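# Snug the shoelace knot down onto the shoe

## Task

Draw the slack knot in the shoe's lace downward until it sits tight on the shoe, and make sure the shoe is still upright on the table at the end; a toppled shoe means failure.

## Robot and tools

Robot: two arms, left_arm and right_arm, each ending in a parallel two-finger gripper with a wrist camera. Despite the names, left_arm sits on the +y side and right_arm on the -y side. Calibrated base positions: left_arm (+0.023, +0.281, 0) m, right_arm (+0.024, -0.346, 0) m, both yawed very slightly.

Frames: the scene frame has its origin at table-top height, halfway between the two nominal bases, +x pointing out over the table, +z up. Reported hand positions (end_effector_position, metres), orientations (end_effector_quat_wxyz) and Hand targets are in this frame. Commanded offsets, by contrast, are along the current Hand target's own axes. On a gripper, +z is the direction the fingers point and the fingers separate along its y axis. The reported position is the spot between the finger pads, roughly 1 cm short of the tips. Readings can be off by a few centimetres, more at long reach.

execute_actions(actions, cameras): actions is a list of actions; each action is a table of 1 to 15 rows, one row per 1/30 s step; if fewer than 15 rows, the last row is held. Every row has exactly 14 numbers in [-1, 1], both arms always included: left_arm dx, dy, dz, rx, ry, rz, opening, then right_arm in the same seven. dx..rz are an offset (not a pose) from that arm's Hand target as it was when the action began, in the Hand target's axes; every row counts from that same start, so repeating an offset in a new action moves further. Scale: 1.0 = 0.6 m for dx/dy/dz, 180 degrees for the rotation vector rx/ry/rz. opening is absolute: +1 fully open (0.094 m), -1 closed. To hold an arm still send six zeros plus its current opening (a 0 opening is a real command, half open). cameras: list of names, ["all"], or []; images come by default only with an empty actions list, which also reports the scene number and task.

move(target, speed, blend, opening_speed, grip_force, blocking, cameras): drives each gripper in a straight line. target is one 14-number row laid out as above, or a list of up to 15 such rows; every row is an offset from the same starting Hand targets, not from the previous row, in the same 0.6 m / 180 degree scale. speed: m/s, 0.002 to 2.9, default 0.25 (rotation capped at twice that in rad/s); one value or one per target. blend: corner rounding radius in metres for lists; 0 means stop at each point. opening_speed: rate of the opening command per second on the -1..+1 scale, at least 0.2; use it to close gently. grip_force: newtons per finger pad, 10 to 50, one value or one per arm; it persists; lower values close slowly. blocking=false returns after about 0.5 s while the motion continues. The whole move is capped at 10 s. The path does not avoid obstacles or the other arm. The result adds a move: line: done, off_target, moving, held or fault, plus limits=paced (pose clipped) or limits=held (steps withheld). An unnamed arm ended within 10 mm and 2 degrees of its goal. Neither done nor off_target tells you about contact.

wait(seconds 0 to 10, cameras): lets time pass holding current commands. stop(cameras): brakes a running move. zoom_image(camera, region [x0, y0, x1, y1] in pixels, at most 504 by 504): enlarges part of the newest image from cam_high, cam_low, cam_left_wrist or cam_right_wrist (all 672x504). read_manual(section="licences") only returns licence text. finished_scene(scene 1 to 3) ends the current scene irreversibly; after ending scene 1, make no further call in that reply.

Result lines: Hand target is the last commanded pose after clipping, and the base for the next offsets. The gripper often stops a bit short of it because of friction and weight; resending zeros re-requests it, and a leftover gap can be sent as an extra offset. Tool commands lists current gripper commands. grip_measured reads finger opening on the command scale (a bit wide when empty, narrower than the object under full squeeze). Joint velocities within noise means the arm is still. Joint torques are total drive outputs with offsets and noise. Motor temperatures: MOTOR HOT appears at 75 °C, a fault folding the arm away at 90 °C, and the arm collapses at 100 °C; stretched arms, held loads and pushing against obstacles heat motors.

Cautions: orientation commands are limited to 40 degrees from the current measured orientation per step. Faster moves overshoot, lag and strike harder; aiming past a contact increases force. Do not let the arms, grippers or wrist cameras bump or squeeze each other, and never close one gripper on the other's fingers. Avoid paths close to an arm's own base. Avoid hard contact with the table or fixed items, strain on camera cables, releasing moving objects, dropping anything, or pushing the shoe over or off the table. Each arm stop costs. Camera calibration (intrinsics and world-to-camera transforms) is provided per camera and may be off by a few millimetres or degrees.

Each tool is called in YAML: its name, and indented under it one key for each argument.

## Session

execute_actions:
  actions: []

Scene clock: 0.00 s.
left_arm: end_effector_position=(+0.3066, +0.1836, +0.3109) grip_measured=+1.000 end_effector_quat_wxyz=(+0.543, -0.245, +0.802, +0.048) | right_arm: end_effector_position=(+0.2868, -0.2679, +0.2471) grip_measured=+1.000 end_effector_quat_wxyz=(+0.327, +0.252, +0.908, +0.066)
Joint positions: left_arm=[-0.928 1.213 1.282 -1.058 -1.063 -1.134 0.094] | right_arm=[0.547 1.093 1.229 -1.115 0.359 0.95 0.094]
Joint velocities: within noise
Joint torques (N m): no reading
Motor temperatures (°C): left_arm=[30 32 39 40 30 28 29] | right_arm=[30 37 36 36 28 30 31]
Heat: left arm: 40 °C; right arm: 37 °C.
Hand target: left_arm +0.3066, +0.1869, +0.3202; +0.554, -0.255, +0.791, +0.045 | right_arm +0.2886, -0.2700, +0.2537; +0.339, +0.252, +0.904, +0.066
Tool commands: left_gripper/opening=+1.0 right_gripper/opening=+1.0
camera_calibration:
cam_left_wrist: T_world_to_cam=[[0.447443, -0.879015, 0.164704, -0.0233168], [-0.614607, -0.436026, -0.657374, 0.512245], [0.649657, 0.192909, -0.735345, 0.0809218], [0, 0, 0, 1]] pos_world=[0.272691, 0.187246, 0.400082]
cam_right_wrist: T_world_to_cam=[[-0.406255, -0.865238, -0.293804, -0.0416948], [-0.865933, 0.467208, -0.178542, 0.455025], [0.291748, 0.181881, -0.939043, 0.284465], [0, 0, 0, 1]] pos_world=[0.29409, -0.300406, 0.336116]

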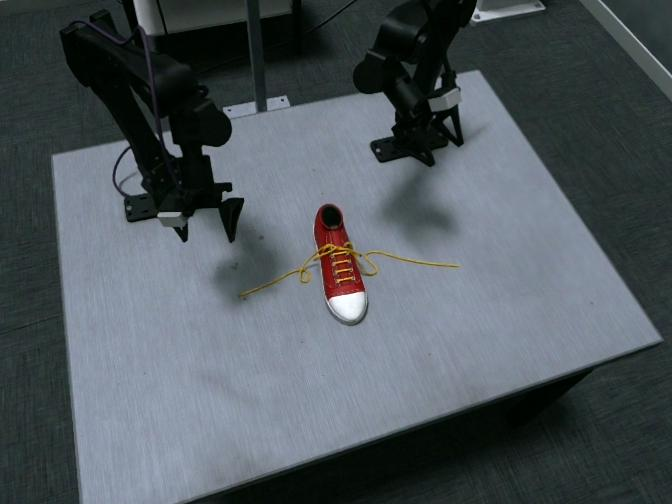

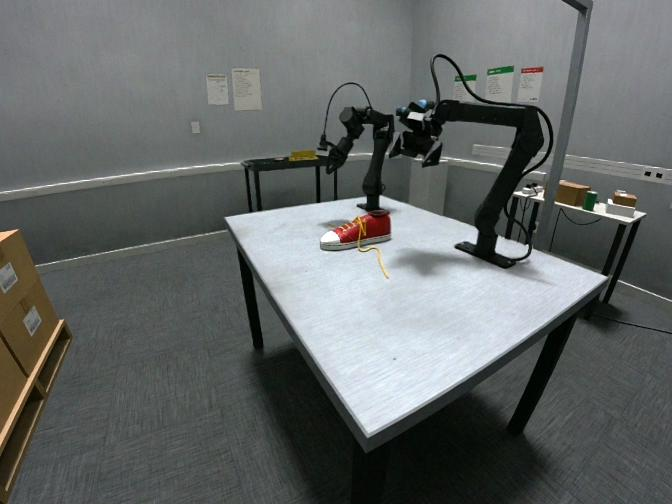

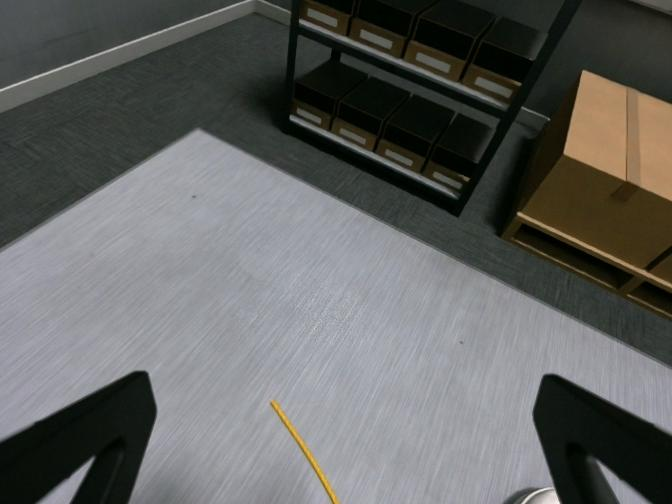

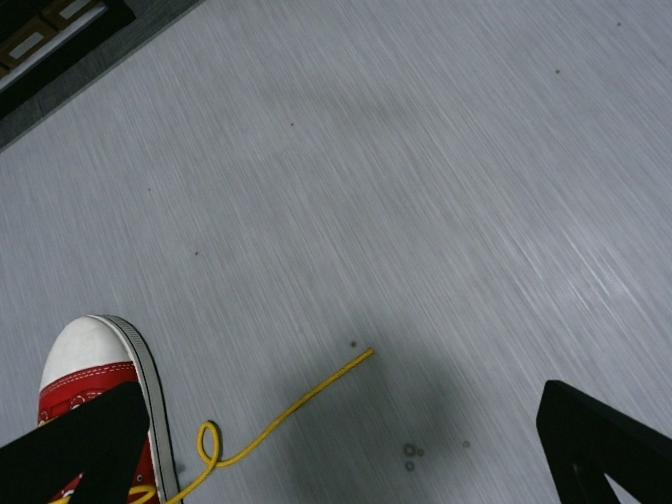

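zoom_image:
  camera: "cam_high"
  region: [220, 180, 480, 340]

Scaled by 1.938 from the camera's 672x504 image, which has a finer 960x720 frame.

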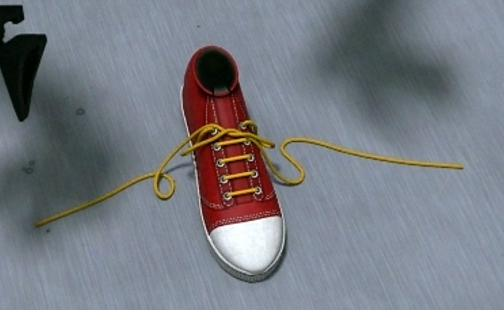

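move:
  target: [0.2695,0.04,0.3035,-0.2514,0.2958,-0.2647,0.2,0.15,0.0133,0.227,0.1942,0.1309,0.3127,0.2]
  speed: 0.4
  cameras: ["all"]

Scene clock: 30.23 s.
left_arm: end_effector_position=(+0.4040, +0.2156, +0.0943) grip_measured=+0.202 end_effector_quat_wxyz=(+0.004, +0.700, -0.714, -0.004) | right_arm: end_effector_position=(+0.3180, -0.2252, +0.0954) grip_measured=+0.201 end_effector_quat_wxyz=(-0.001, +0.698, +0.716, +0.001)
Joint positions: left_arm=[-0.212 2.032 1.751 -1.301 0.001 -1.723 0.056] | right_arm=[0.414 1.75 1.381 -1.201 -0.002 1.932 0.056]
Joint torques (N m): left_arm=[0.17 -9.36 10.25 0.51 0.04 -0.15] | right_arm=[-0.23 -5.55 9.61 0.01 -0.03 0.16]
Motor temperatures (°C): left_arm=[30 32 44 40 30 28 29] | right_arm=[29 37 40 36 28 29 30]
Heat: left arm: 44 °C; right arm: 40 °C.
Hand target: left_arm +0.4099, +0.2147, +0.1002; +0.000, +0.707, -0.708, +0.000 | right_arm +0.3222, -0.2253, +0.1002; +0.001, +0.708, +0.707, +0.000
Off the commanded pose: left_arm 0.008 m, 1 deg | right_arm 0.006 m, 1 deg.
move: done
camera_calibration:
cam_left_wrist: T_world_to_cam=[[0.998872, -0.0428179, -0.0205481, -0.388722], [-0.0309032, -0.914507, 0.403389, 0.210952], [-0.0360636, -0.402299, -0.914798, 0.274548], [0, 0, 0, 1]] pos_world=[0.404704, 0.286723, 0.158072]
cam_right_wrist: T_world_to_cam=[[-0.999572, -0.0259201, -0.01359, 0.31435], [-0.029243, 0.903249, 0.428119, 0.209273], [0.00117829, 0.428333, -0.90362, 0.269663], [0, 0, 0, 1]] pos_world=[0.320018, -0.296383, 0.158351]

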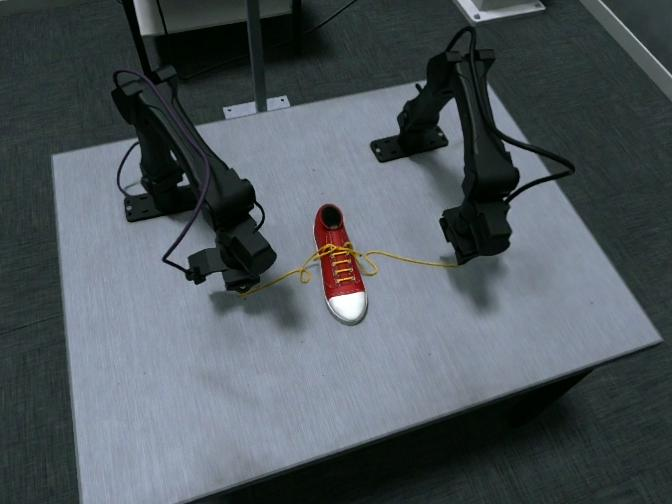

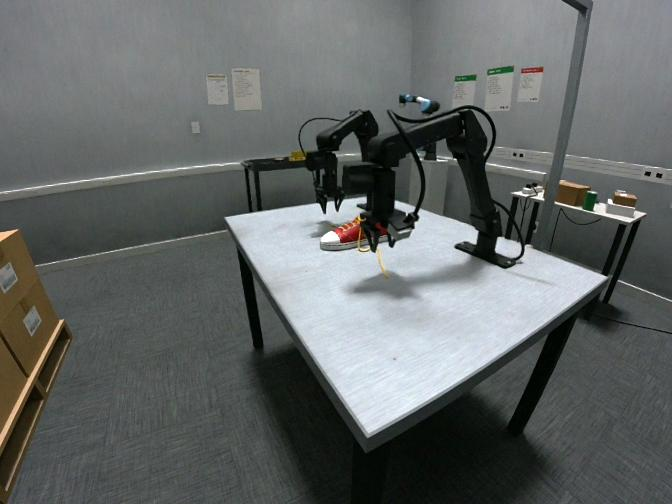

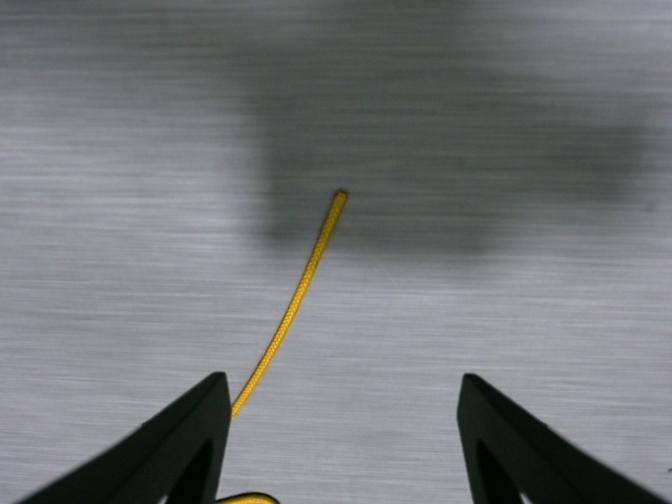

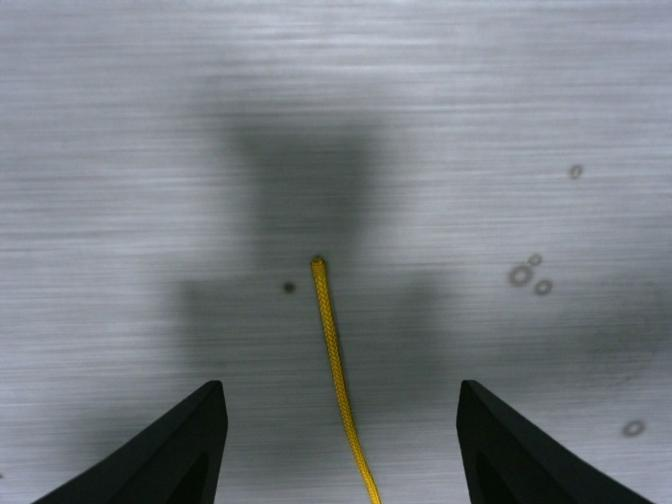

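move:
  target:
    - [0.0095,0.025,0.08,0,0,0,0.2,0.067,0.003,0.08,0,0,0,0.2]
    - [0.0095,0.025,0.135,0,0,0,0.2,0.067,0.003,0.135,0,0,0,0.2]
  speed: [0.2,0.08]
  blend: [0.02,0]
  cameras: ["cam_left_wrist","cam_right_wrist"]

Scene clock: 39.60 s.
left_arm: end_effector_position=(+0.3966, +0.2112, +0.0280) grip_measured=+0.202 end_effector_quat_wxyz=(-0.002, +0.703, -0.712, +0.005) | right_arm: end_effector_position=(+0.3196, -0.1854, +0.0416) grip_measured=+0.201 end_effector_quat_wxyz=(-0.003, +0.699, +0.715, -0.002)
Joint positions: left_arm=[-0.226 2.032 1.483 -1.012 0.003 -1.744 0.056] | right_arm=[0.522 1.871 1.314 -1.02 -0.004 2.042 0.056]
Joint torques (N m): left_arm=[-0.72 -8.84 5 0.9 0.03 -0.14] | right_arm=[-0.32 -4.96 2.17 1.01 0 0.13]
Heat: left arm: 44 °C; right arm: 40 °C.
Hand target: left_arm +0.3948, +0.2091, +0.0191; +0.000, +0.707, -0.707, +0.000 | right_arm +0.3241, -0.1851, +0.0191; +0.000, +0.707, +0.707, +0.000
Off the commanded pose: left_arm 0.009 m, 1 deg | right_arm 0.023 m, 1 deg.
move: off_target (right_arm); blend cut to 0.0165 m at target 1
camera_calibration:
cam_left_wrist: T_world_to_cam=[[0.999369, -0.0355091, -0.000408619, -0.385206], [-0.032262, -0.91267, 0.407423, 0.23347], [-0.0148402, -0.407153, -0.91324, 0.204374], [0, 0, 0, 1]] pos_world=[0.395528, 0.282614, 0.0913636]
cam_right_wrist: T_world_to_cam=[[-0.999717, -0.0230354, -0.0059455, 0.316536], [-0.023371, 0.904218, 0.426431, 0.194729], [-0.00444697, 0.426449, -0.904501, 0.20542], [0, 0, 0, 1]] pos_world=[0.321911, -0.256387, 0.104646]
Images, in order (width x height): cam_left_wrist 672x504, cam_right_wrist 672x504.

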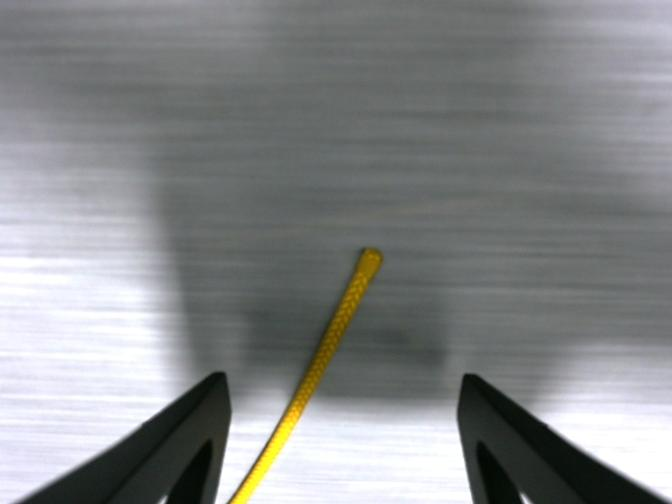

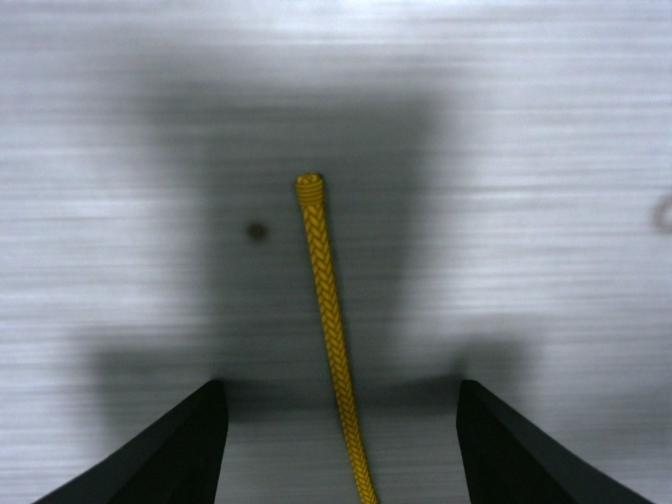

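move:
  target:
    - [0,0,0.023,0,0,0,0.2,0,0,0.045,0,0,0,0.2]
    - [0,0,0.023,0,0,0,-1,0,0,0.045,0,0,0,-1]
  speed: 0.08
  cameras: ["cam_left_wrist","cam_right_wrist"]

Scene clock: 49.20 s.
left_arm: end_effector_position=(+0.3995, +0.2107, +0.0179) grip_measured=-0.965 end_effector_quat_wxyz=(-0.005, +0.703, -0.711, +0.010) | right_arm: end_effector_position=(+0.3241, -0.1817, +0.0398) grip_measured=-0.947 end_effector_quat_wxyz=(+0.003, +0.700, +0.714, +0.026)
Joint positions: left_arm=[-0.226 2.043 1.458 -0.963 0.003 -1.746 0.002] | right_arm=[0.522 1.841 1.266 -0.943 -0.01 2.044 0.002]
Joint torques (N m): left_arm=[-0.72 -8.38 4.46 0.92 0.02 -0.13] | right_arm=[-0.28 -0.64 0.62 1.29 0.01 0.13]
Heat: left arm: 42 °C; right arm: 38 °C.
Hand target: left_arm +0.3948, +0.2091, +0.0053; +0.000, +0.707, -0.707, +0.000 | right_arm +0.3241, -0.1852, -0.0079; +0.001, +0.707, +0.707, +0.000
Off the commanded pose: left_arm 0.013 m, 1 deg | right_arm 0.048 m, 3 deg.
move: off_target (left_arm, right_arm); target 2's new opening was sent with right_arm's hand 0.048 m and 2 deg from that target
camera_calibration:
cam_left_wrist: T_world_to_cam=[[0.999352, -0.033984, 0.0118729, -0.388656], [-0.0358664, -0.911766, 0.409141, 0.238404], [-0.00307896, -0.409302, -0.912394, 0.190691], [0, 0, 0, 1]] pos_world=[0.397542, 0.282211, 0.0810584]
cam_right_wrist: T_world_to_cam=[[-0.998247, -0.0206031, -0.055488, 0.323015], [-0.0436278, 0.889656, 0.454543, 0.195124], [0.0400002, 0.456166, -0.888995, 0.192742], [0, 0, 0, 1]] pos_world=[0.323252, -0.25486, 0.100578]
Images, in order (width x height): cam_left_wrist 672x504, cam_right_wrist 672x504.

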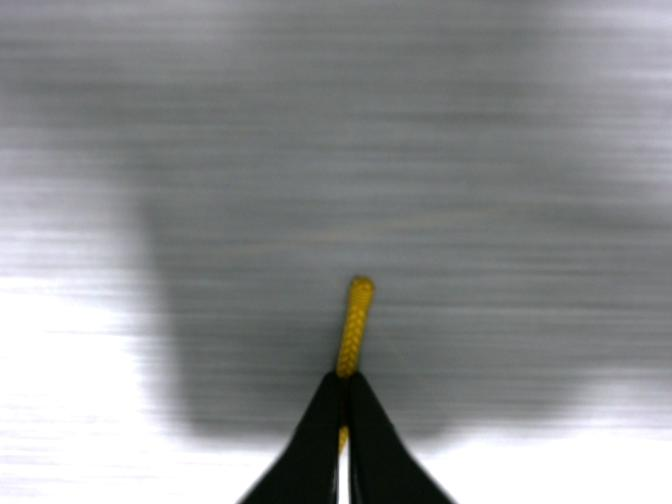

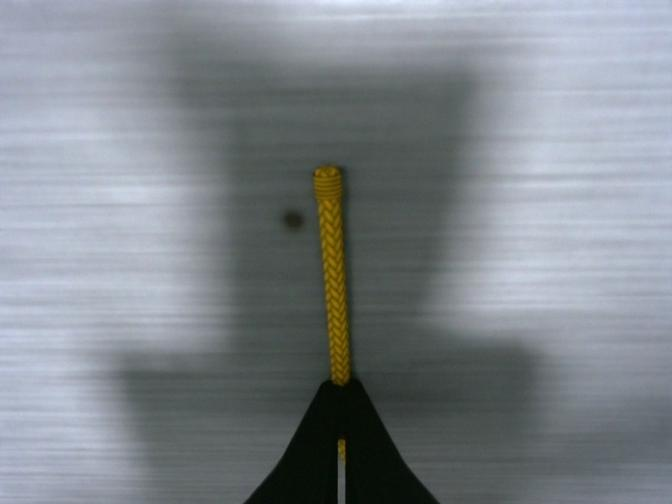

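move:
  target:
    - [0,0,-0.083,0,0,0,-1,0,0,-0.113,0,0,0,-1]
    - [-0.11,0,-0.083,0,0,0,-1,-0.11,0,-0.113,0,0,0,-1]
  speed: [0.1,0.07]
  blend: [0.02,0]
  cameras: ["cam_high","cam_low"]

zoom_image:
  camera: "cam_high"
  region: [220, 180, 480, 340]

Scene clock: 57.87 s.
left_arm: end_effector_position=(+0.3903, +0.2730, +0.0357) grip_measured=-0.965 end_effector_quat_wxyz=(+0.017, +0.706, -0.708, -0.016) | right_arm: end_effector_position=(+0.3296, -0.2466, +0.0537) grip_measured=-0.947 end_effector_quat_wxyz=(-0.005, +0.708, +0.707, +0.000)
Joint positions: left_arm=[-0.063 2.028 1.508 -1.097 0.003 -1.591 0.002] | right_arm=[0.334 1.801 1.274 -1.049 -0.01 1.878 0.002]
Joint torques (N m): left_arm=[0.4 -13.94 7.46 0.45 0.02 0.08] | right_arm=[-0.4 -9.88 4.62 0.13 0.04 -0.07]
Heat: left arm: 42 °C; right arm: 38 °C.
Hand target: left_arm +0.3949, +0.2750, +0.0551; +0.000, +0.707, -0.708, +0.000 | right_arm +0.3240, -0.2511, +0.0600; +0.001, +0.707, +0.707, +0.000
Off the commanded pose: left_arm 0.020 m, 3 deg | right_arm 0.009 m, 1 deg.
move: off_target (left_arm)
Images, in order (width x height): cam_high 672x504, cam_low 672x504.

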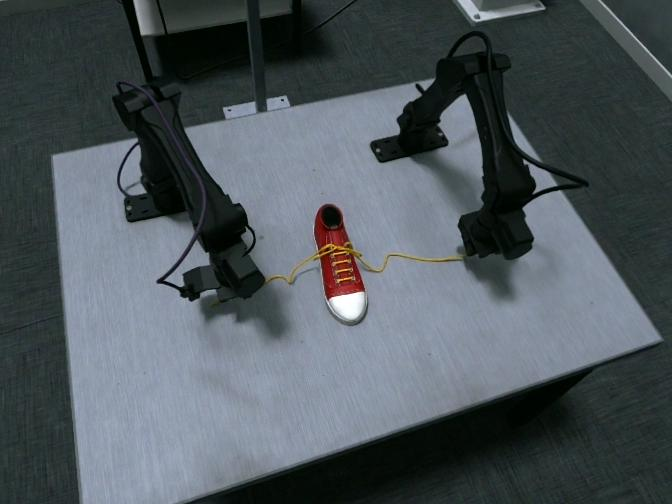

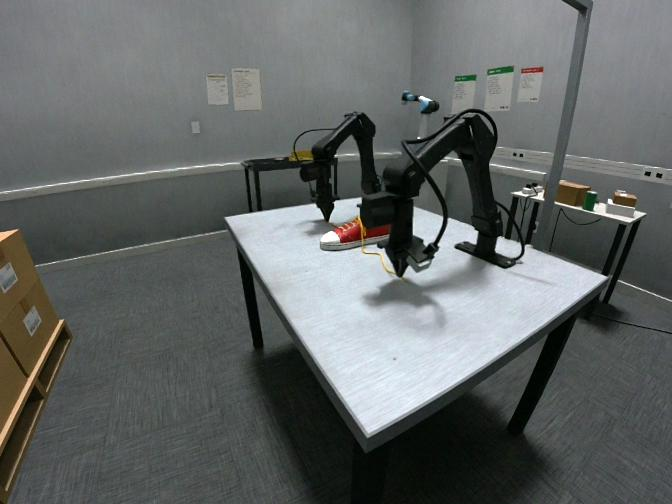

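Scaled by 1.938 from the camera's 672x504 image, which has a finer 960x720 frame.

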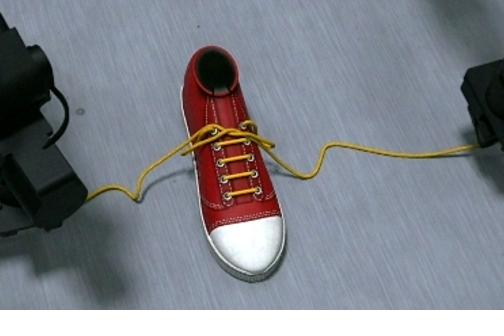

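move:
  target: [-0.12,0.04,-0.01,0,0,0,-1,-0.12,0,0.0,0,0,0,-1]
  speed: 0.06
  cameras: ["cam_high","cam_low"]

zoom_image:
  camera: "cam_high"
  region: [220, 180, 480, 340]

zoom_image:
  camera: "cam_low"
  region: [290, 180, 440, 290]

Scene clock: 66.03 s.
left_arm: end_effector_position=(+0.3763, +0.3456, +0.0499) grip_measured=-0.965 end_effector_quat_wxyz=(+0.008, +0.706, -0.708, -0.003) | right_arm: end_effector_position=(+0.3281, -0.3199, +0.0546) grip_measured=-0.947 end_effector_quat_wxyz=(-0.008, +0.707, +0.707, -0.002)
Joint positions: left_arm=[0.14 1.957 1.465 -1.097 0.004 -1.387 0.002] | right_arm=[0.105 1.749 1.214 -1.049 -0.01 1.648 0.002]
Joint torques (N m): left_arm=[0.58 -13.27 4.93 0.54 0.02 0.08] | right_arm=[-0.34 -9.28 4.66 0.13 0.05 -0.05]
Motor temperatures (°C): left_arm=[30 37 42 38 30 28 30] | right_arm=[29 40 37 35 28 29 31]
Heat: left arm: 42 °C; right arm: 40 °C.
Hand target: left_arm +0.3710, +0.3471, +0.0611; +0.000, +0.707, -0.708, +0.000 | right_arm +0.3240, -0.3231, +0.0601; +0.001, +0.708, +0.707, +0.000
Off the commanded pose: left_arm 0.013 m, 1 deg | right_arm 0.008 m, 1 deg.
move: off_target (left_arm)
Images, in order (width x height): cam_high 672x504, cam_low 672x504.

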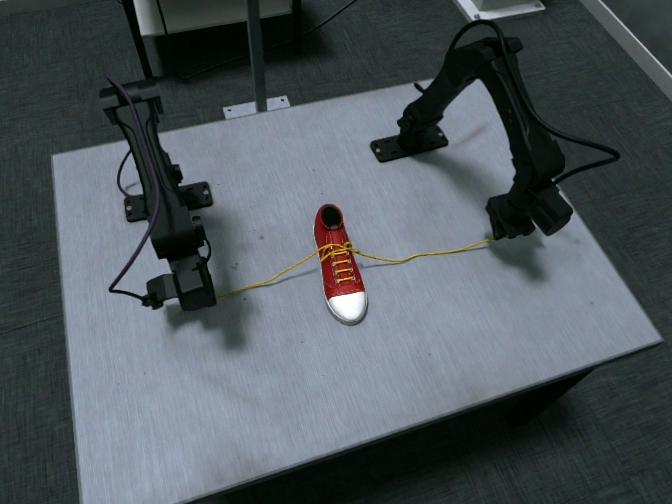

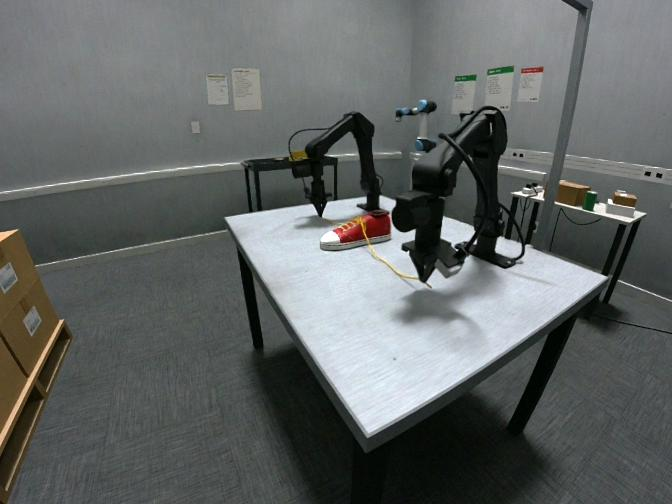

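Scaled by 1.938 from the camera's 672x504 image, which has a finer 960x720 frame.

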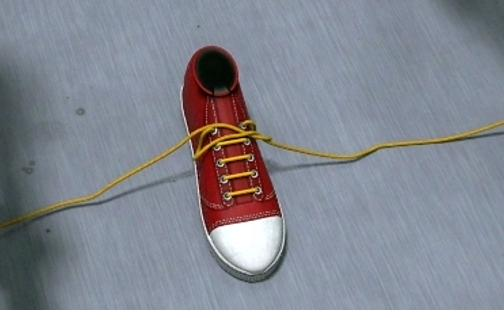

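Scaled by 3.360 from the camera's 672x504 image, which has a finer 960x720 frame.

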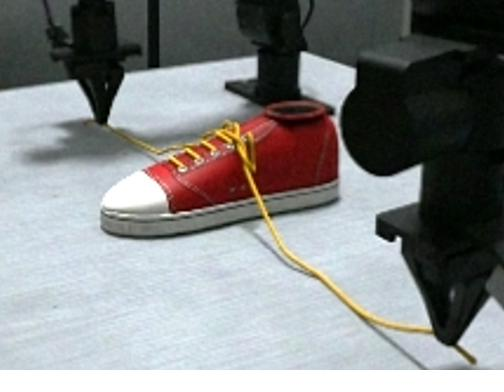

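move:
  target: [-0.1,0.02,0,0,0,0,-1,-0.1,0,0,0,0,0,-1]
  speed: 0.04
  cameras: ["cam_high","cam_low"]

zoom_image:
  camera: "cam_high"
  region: [220, 180, 480, 340]

zoom_image:
  camera: "cam_low"
  region: [290, 180, 440, 290]

Scene clock: 70.63 s.
left_arm: end_effector_position=(+0.3592, +0.4040, +0.0499) grip_measured=-0.965 end_effector_quat_wxyz=(+0.011, +0.709, -0.705, -0.003) | right_arm: end_effector_position=(+0.3272, -0.3806, +0.0546) grip_measured=-0.947 end_effector_quat_wxyz=(-0.008, +0.707, +0.707, +0.000)
Joint positions: left_arm=[0.311 1.957 1.465 -1.101 0.004 -1.226 0.002] | right_arm=[-0.095 1.749 1.214 -1.049 -0.01 1.449 0.002]
Joint torques (N m): left_arm=[0.58 -11.75 6.99 0.51 0.02 0.07] | right_arm=[-0.39 -8.79 5.14 0.13 -0.02 -0.11]
Heat: left arm: 41 °C; right arm: 40 °C.
Hand target: left_arm +0.3591, +0.4071, +0.0611; +0.000, +0.707, -0.708, +0.000 | right_arm +0.3239, -0.3831, +0.0601; +0.001, +0.707, +0.707, +0.000
Off the commanded pose: left_arm 0.012 m, 1 deg | right_arm 0.007 m, 1 deg.
move: off_target (left_arm)
Images, in order (width x height): cam_high 672x504, cam_low 672x504.

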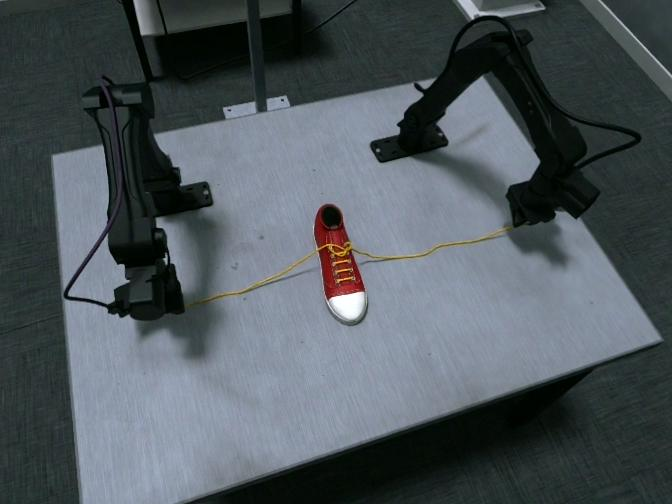

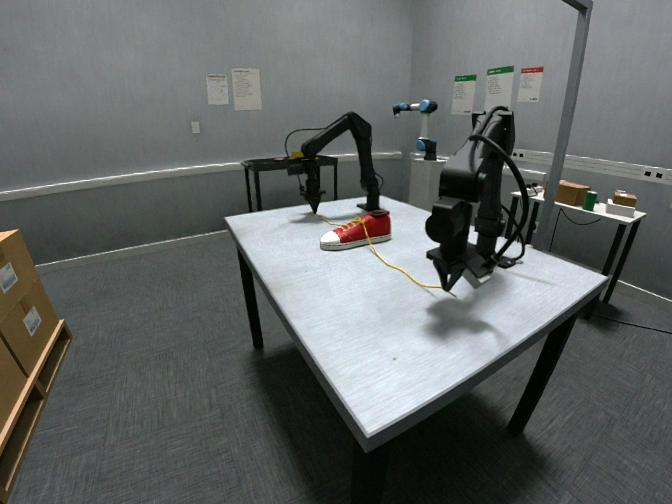

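Scaled by 1.938 from the camera's 672x504 image, which has a finer 960x720 frame.

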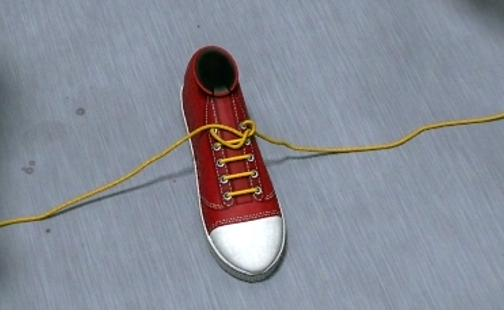

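Scaled by 3.360 from the camera's 672x504 image, which has a finer 960x720 frame.

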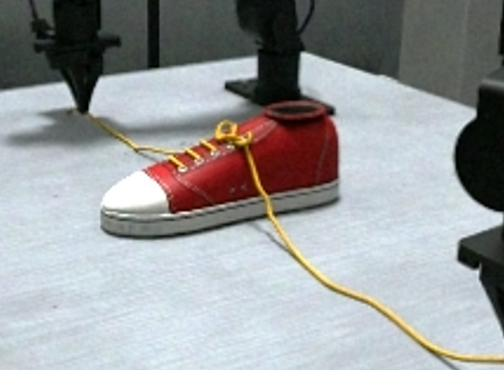

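move:
  target: [-0.09,0,0,0,0,0,-1,-0.09,0,0,0,0,0,-1]
  speed: 0.04
  cameras: ["cam_high","cam_low"]

zoom_image:
  camera: "cam_high"
  region: [220, 180, 480, 340]

zoom_image:
  camera: "cam_low"
  region: [290, 180, 440, 290]

Scene clock: 76.17 s.
left_arm: end_effector_position=(+0.3532, +0.4542, +0.0568) grip_measured=-0.965 end_effector_quat_wxyz=(+0.006, +0.709, -0.706, +0.000) | right_arm: end_effector_position=(+0.3170, -0.4313, +0.0546) grip_measured=-0.947 end_effector_quat_wxyz=(-0.008, +0.707, +0.707, +0.002)
Joint positions: left_arm=[0.443 1.997 1.551 -1.137 0.004 -1.092 0.002] | right_arm=[-0.266 1.749 1.214 -1.049 -0.011 1.277 0.002]
Joint torques (N m): left_arm=[0.66 -8.53 10.25 0.53 -0.02 0.08] | right_arm=[-0.44 -5.74 9.62 0.12 0.02 -0.07]
Heat: left arm: 42 °C; right arm: 40 °C.
Hand target: left_arm +0.3591, +0.4611, +0.0611; +0.000, +0.707, -0.708, +0.000 | right_arm +0.3238, -0.4371, +0.0602; +0.001, +0.707, +0.707, +0.000
Off the commanded pose: left_arm 0.010 m, 1 deg | right_arm 0.011 m, 1 deg.
move: off_target (right_arm)
Images, in order (width x height): cam_high 672x504, cam_low 672x504.

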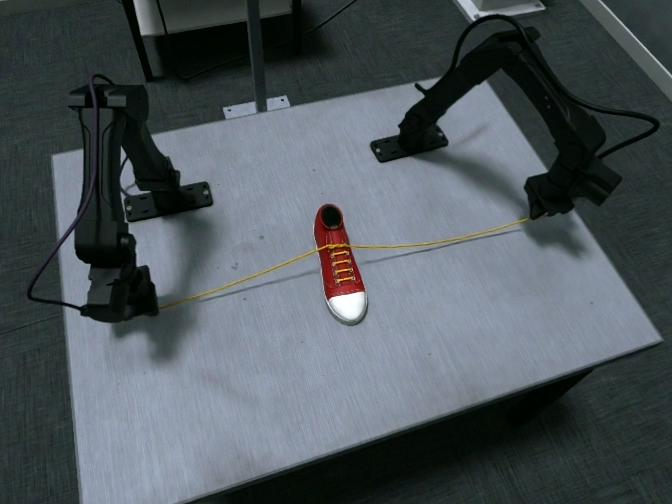

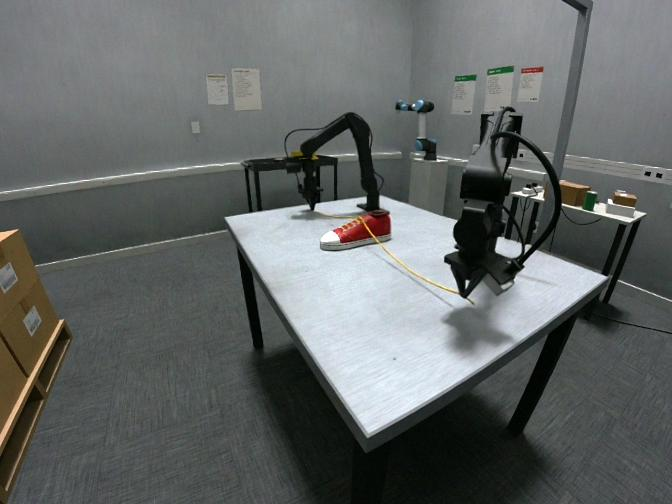

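Scaled by 1.938 from the camera's 672x504 image, which has a finer 960x720 frame.

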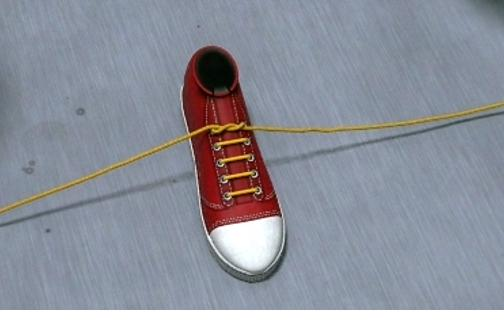

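Scaled by 3.360 from the camera's 672x504 image, which has a finer 960x720 frame.

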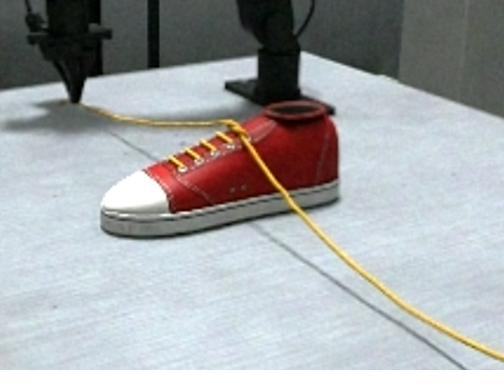

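move:
  target: [-0.05,0,0,0,0,0,-1,-0.05,0,0,0,0,0,-1]
  speed: 0.025
  cameras: ["cam_high","cam_low"]

zoom_image:
  camera: "cam_high"
  region: [220, 180, 480, 340]

zoom_image:
  camera: "cam_low"
  region: [290, 180, 440, 290]

Scene clock: 81.27 s.
left_arm: end_effector_position=(+0.3502, +0.4679, +0.0562) grip_measured=-0.965 end_effector_quat_wxyz=(+0.031, +0.704, -0.710, +0.012) | right_arm: end_effector_position=(+0.3153, -0.4431, +0.0568) grip_measured=-0.947 end_effector_quat_wxyz=(-0.031, +0.704, +0.709, +0.022)
Joint positions: left_arm=[0.495 2.054 1.63 -1.201 0.038 -1.026 0.002] | right_arm=[-0.336 1.777 1.255 -1.087 -0.065 1.199 0.002]
Joint torques (N m): left_arm=[2.07 -8.96 10.85 0.8 -0.28 0.09] | right_arm=[-1.88 -5.44 9.85 0.33 0.52 -0.1]
Heat: left arm: 43 °C; right arm: 40 °C.
Hand target: left_arm +0.3591, +0.4912, +0.0611; +0.000, +0.707, -0.707, +0.000 | right_arm +0.3238, -0.4672, +0.0602; +0.001, +0.708, +0.707, +0.000
Off the commanded pose: left_arm 0.025 m, 4 deg | right_arm 0.026 m, 4 deg.
move: off_target (left_arm, right_arm)
Images, in order (width x height): cam_high 672x504, cam_low 672x504.

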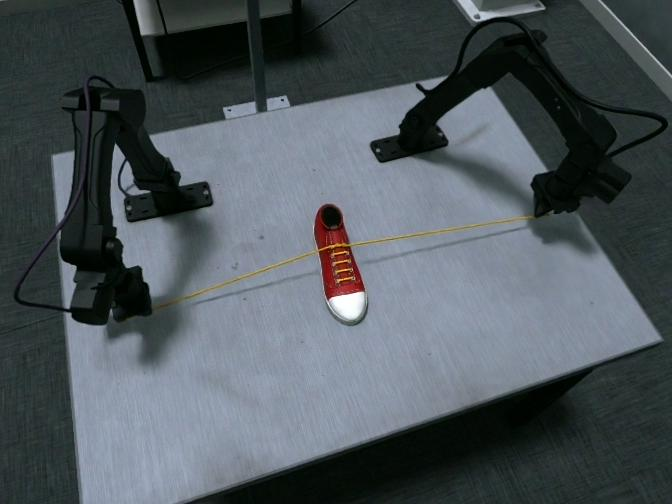

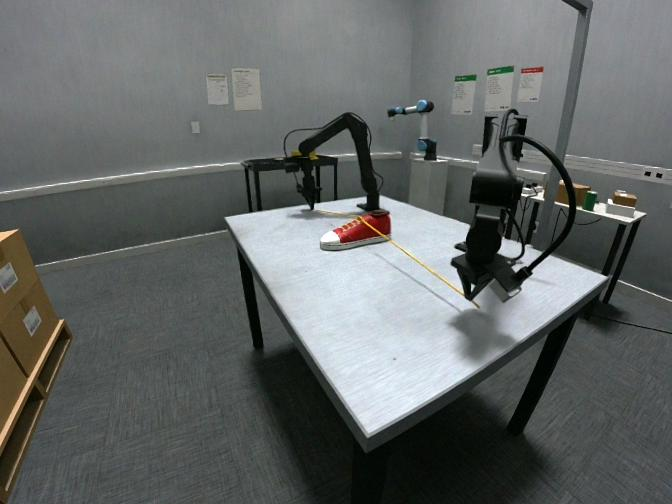

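Scaled by 1.938 from the camera's 672x504 image, which has a finer 960x720 frame.

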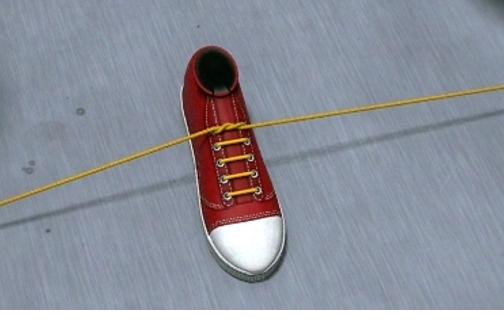

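Scaled by 3.360 from the camera's 672x504 image, which has a finer 960x720 frame.

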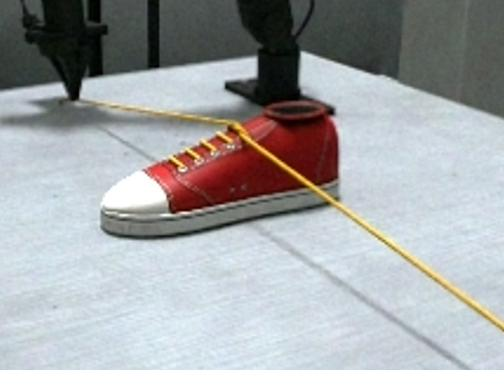

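move:
  target:
    - [-0.035,0,0.025,0,0,0,-1,-0.035,0,0.015,0,0,0,-1]
    - [0.09,0,0.04,0,0,0,-1,0.09,0,0.02,0,0,0,-1]
    - [0.09,0,0.04,0,0,0,0.0,0.09,0,0.02,0,0,0,0.0]
    - [0.09,0,-0.1,0,0,0,0.0,0.09,0,-0.1,0,0,0,0.0]
  speed: [0.03,0.1,0.1,0.15]
  cameras: ["cam_high","cam_low"]

zoom_image:
  camera: "cam_high"
  region: [220, 180, 480, 340]

zoom_image:
  camera: "cam_low"
  region: [290, 180, 440, 290]

Scene clock: 91.30 s.
left_arm: end_effector_position=(+0.3548, +0.4298, +0.1016) grip_measured=-0.002 end_effector_quat_wxyz=(+0.031, +0.701, -0.713, +0.004) | right_arm: end_effector_position=(+0.3205, -0.4090, +0.1055) grip_measured=-0.001 end_effector_quat_wxyz=(-0.020, +0.701, +0.713, -0.001)
Joint positions: left_arm=[0.393 1.982 1.706 -1.35 0.029 -1.12 0.047] | right_arm=[-0.196 1.726 1.392 -1.273 -0.019 1.329 0.047]
Joint torques (N m): left_arm=[-0.09 -12.41 9.81 0.46 -0.2 -0.13] | right_arm=[0.13 -8.55 9.35 -0.03 0.1 0.16]
Heat: left arm: 44 °C; right arm: 40 °C.
Hand target: left_arm +0.3591, +0.4371, +0.1211; +0.000, +0.707, -0.708, +0.000 | right_arm +0.3238, -0.4131, +0.1202; +0.001, +0.707, +0.707, +0.000
Off the commanded pose: left_arm 0.021 m, 4 deg | right_arm 0.016 m, 3 deg.
move: off_target (left_arm, right_arm); target 3's new opening was sent with left_arm's hand 0.014 m and 4 deg from that target
Images, in order (width x height): cam_high 672x504, cam_low 672x504.

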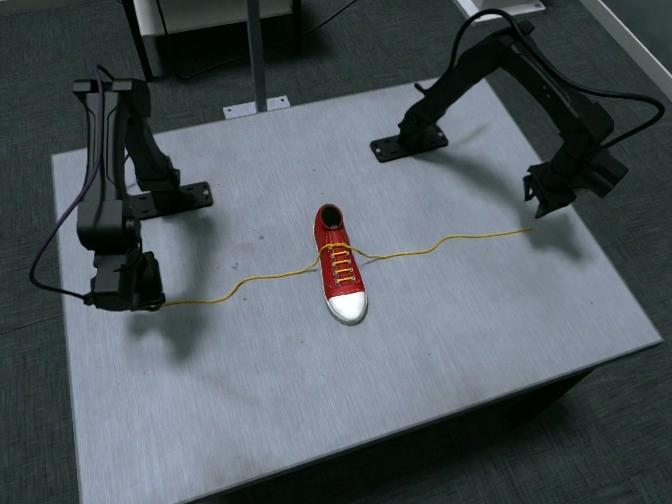

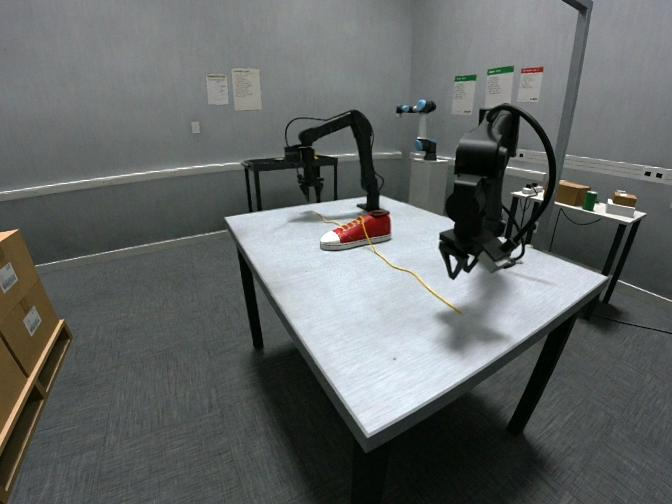

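Scaled by 1.938 from the camera's 672x504 image, which has a finer 960x720 frame.

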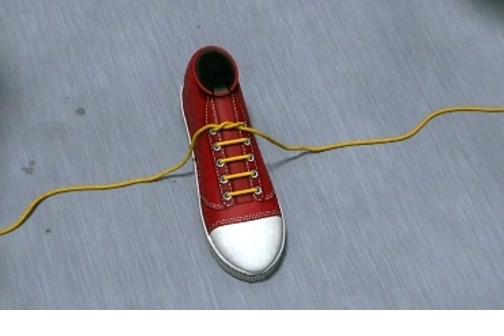

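Scaled by 3.360 from the camera's 672x504 image, which has a finer 960x720 frame.

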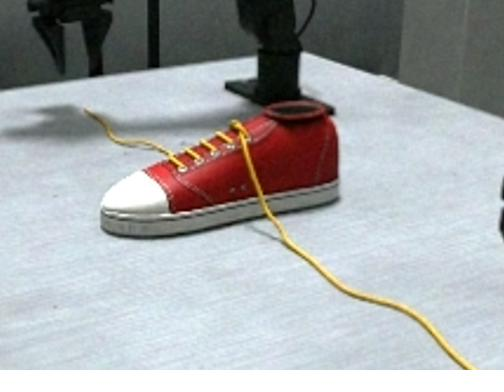

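finished_scene:
  scene: 2

The scene is finished: the task was done.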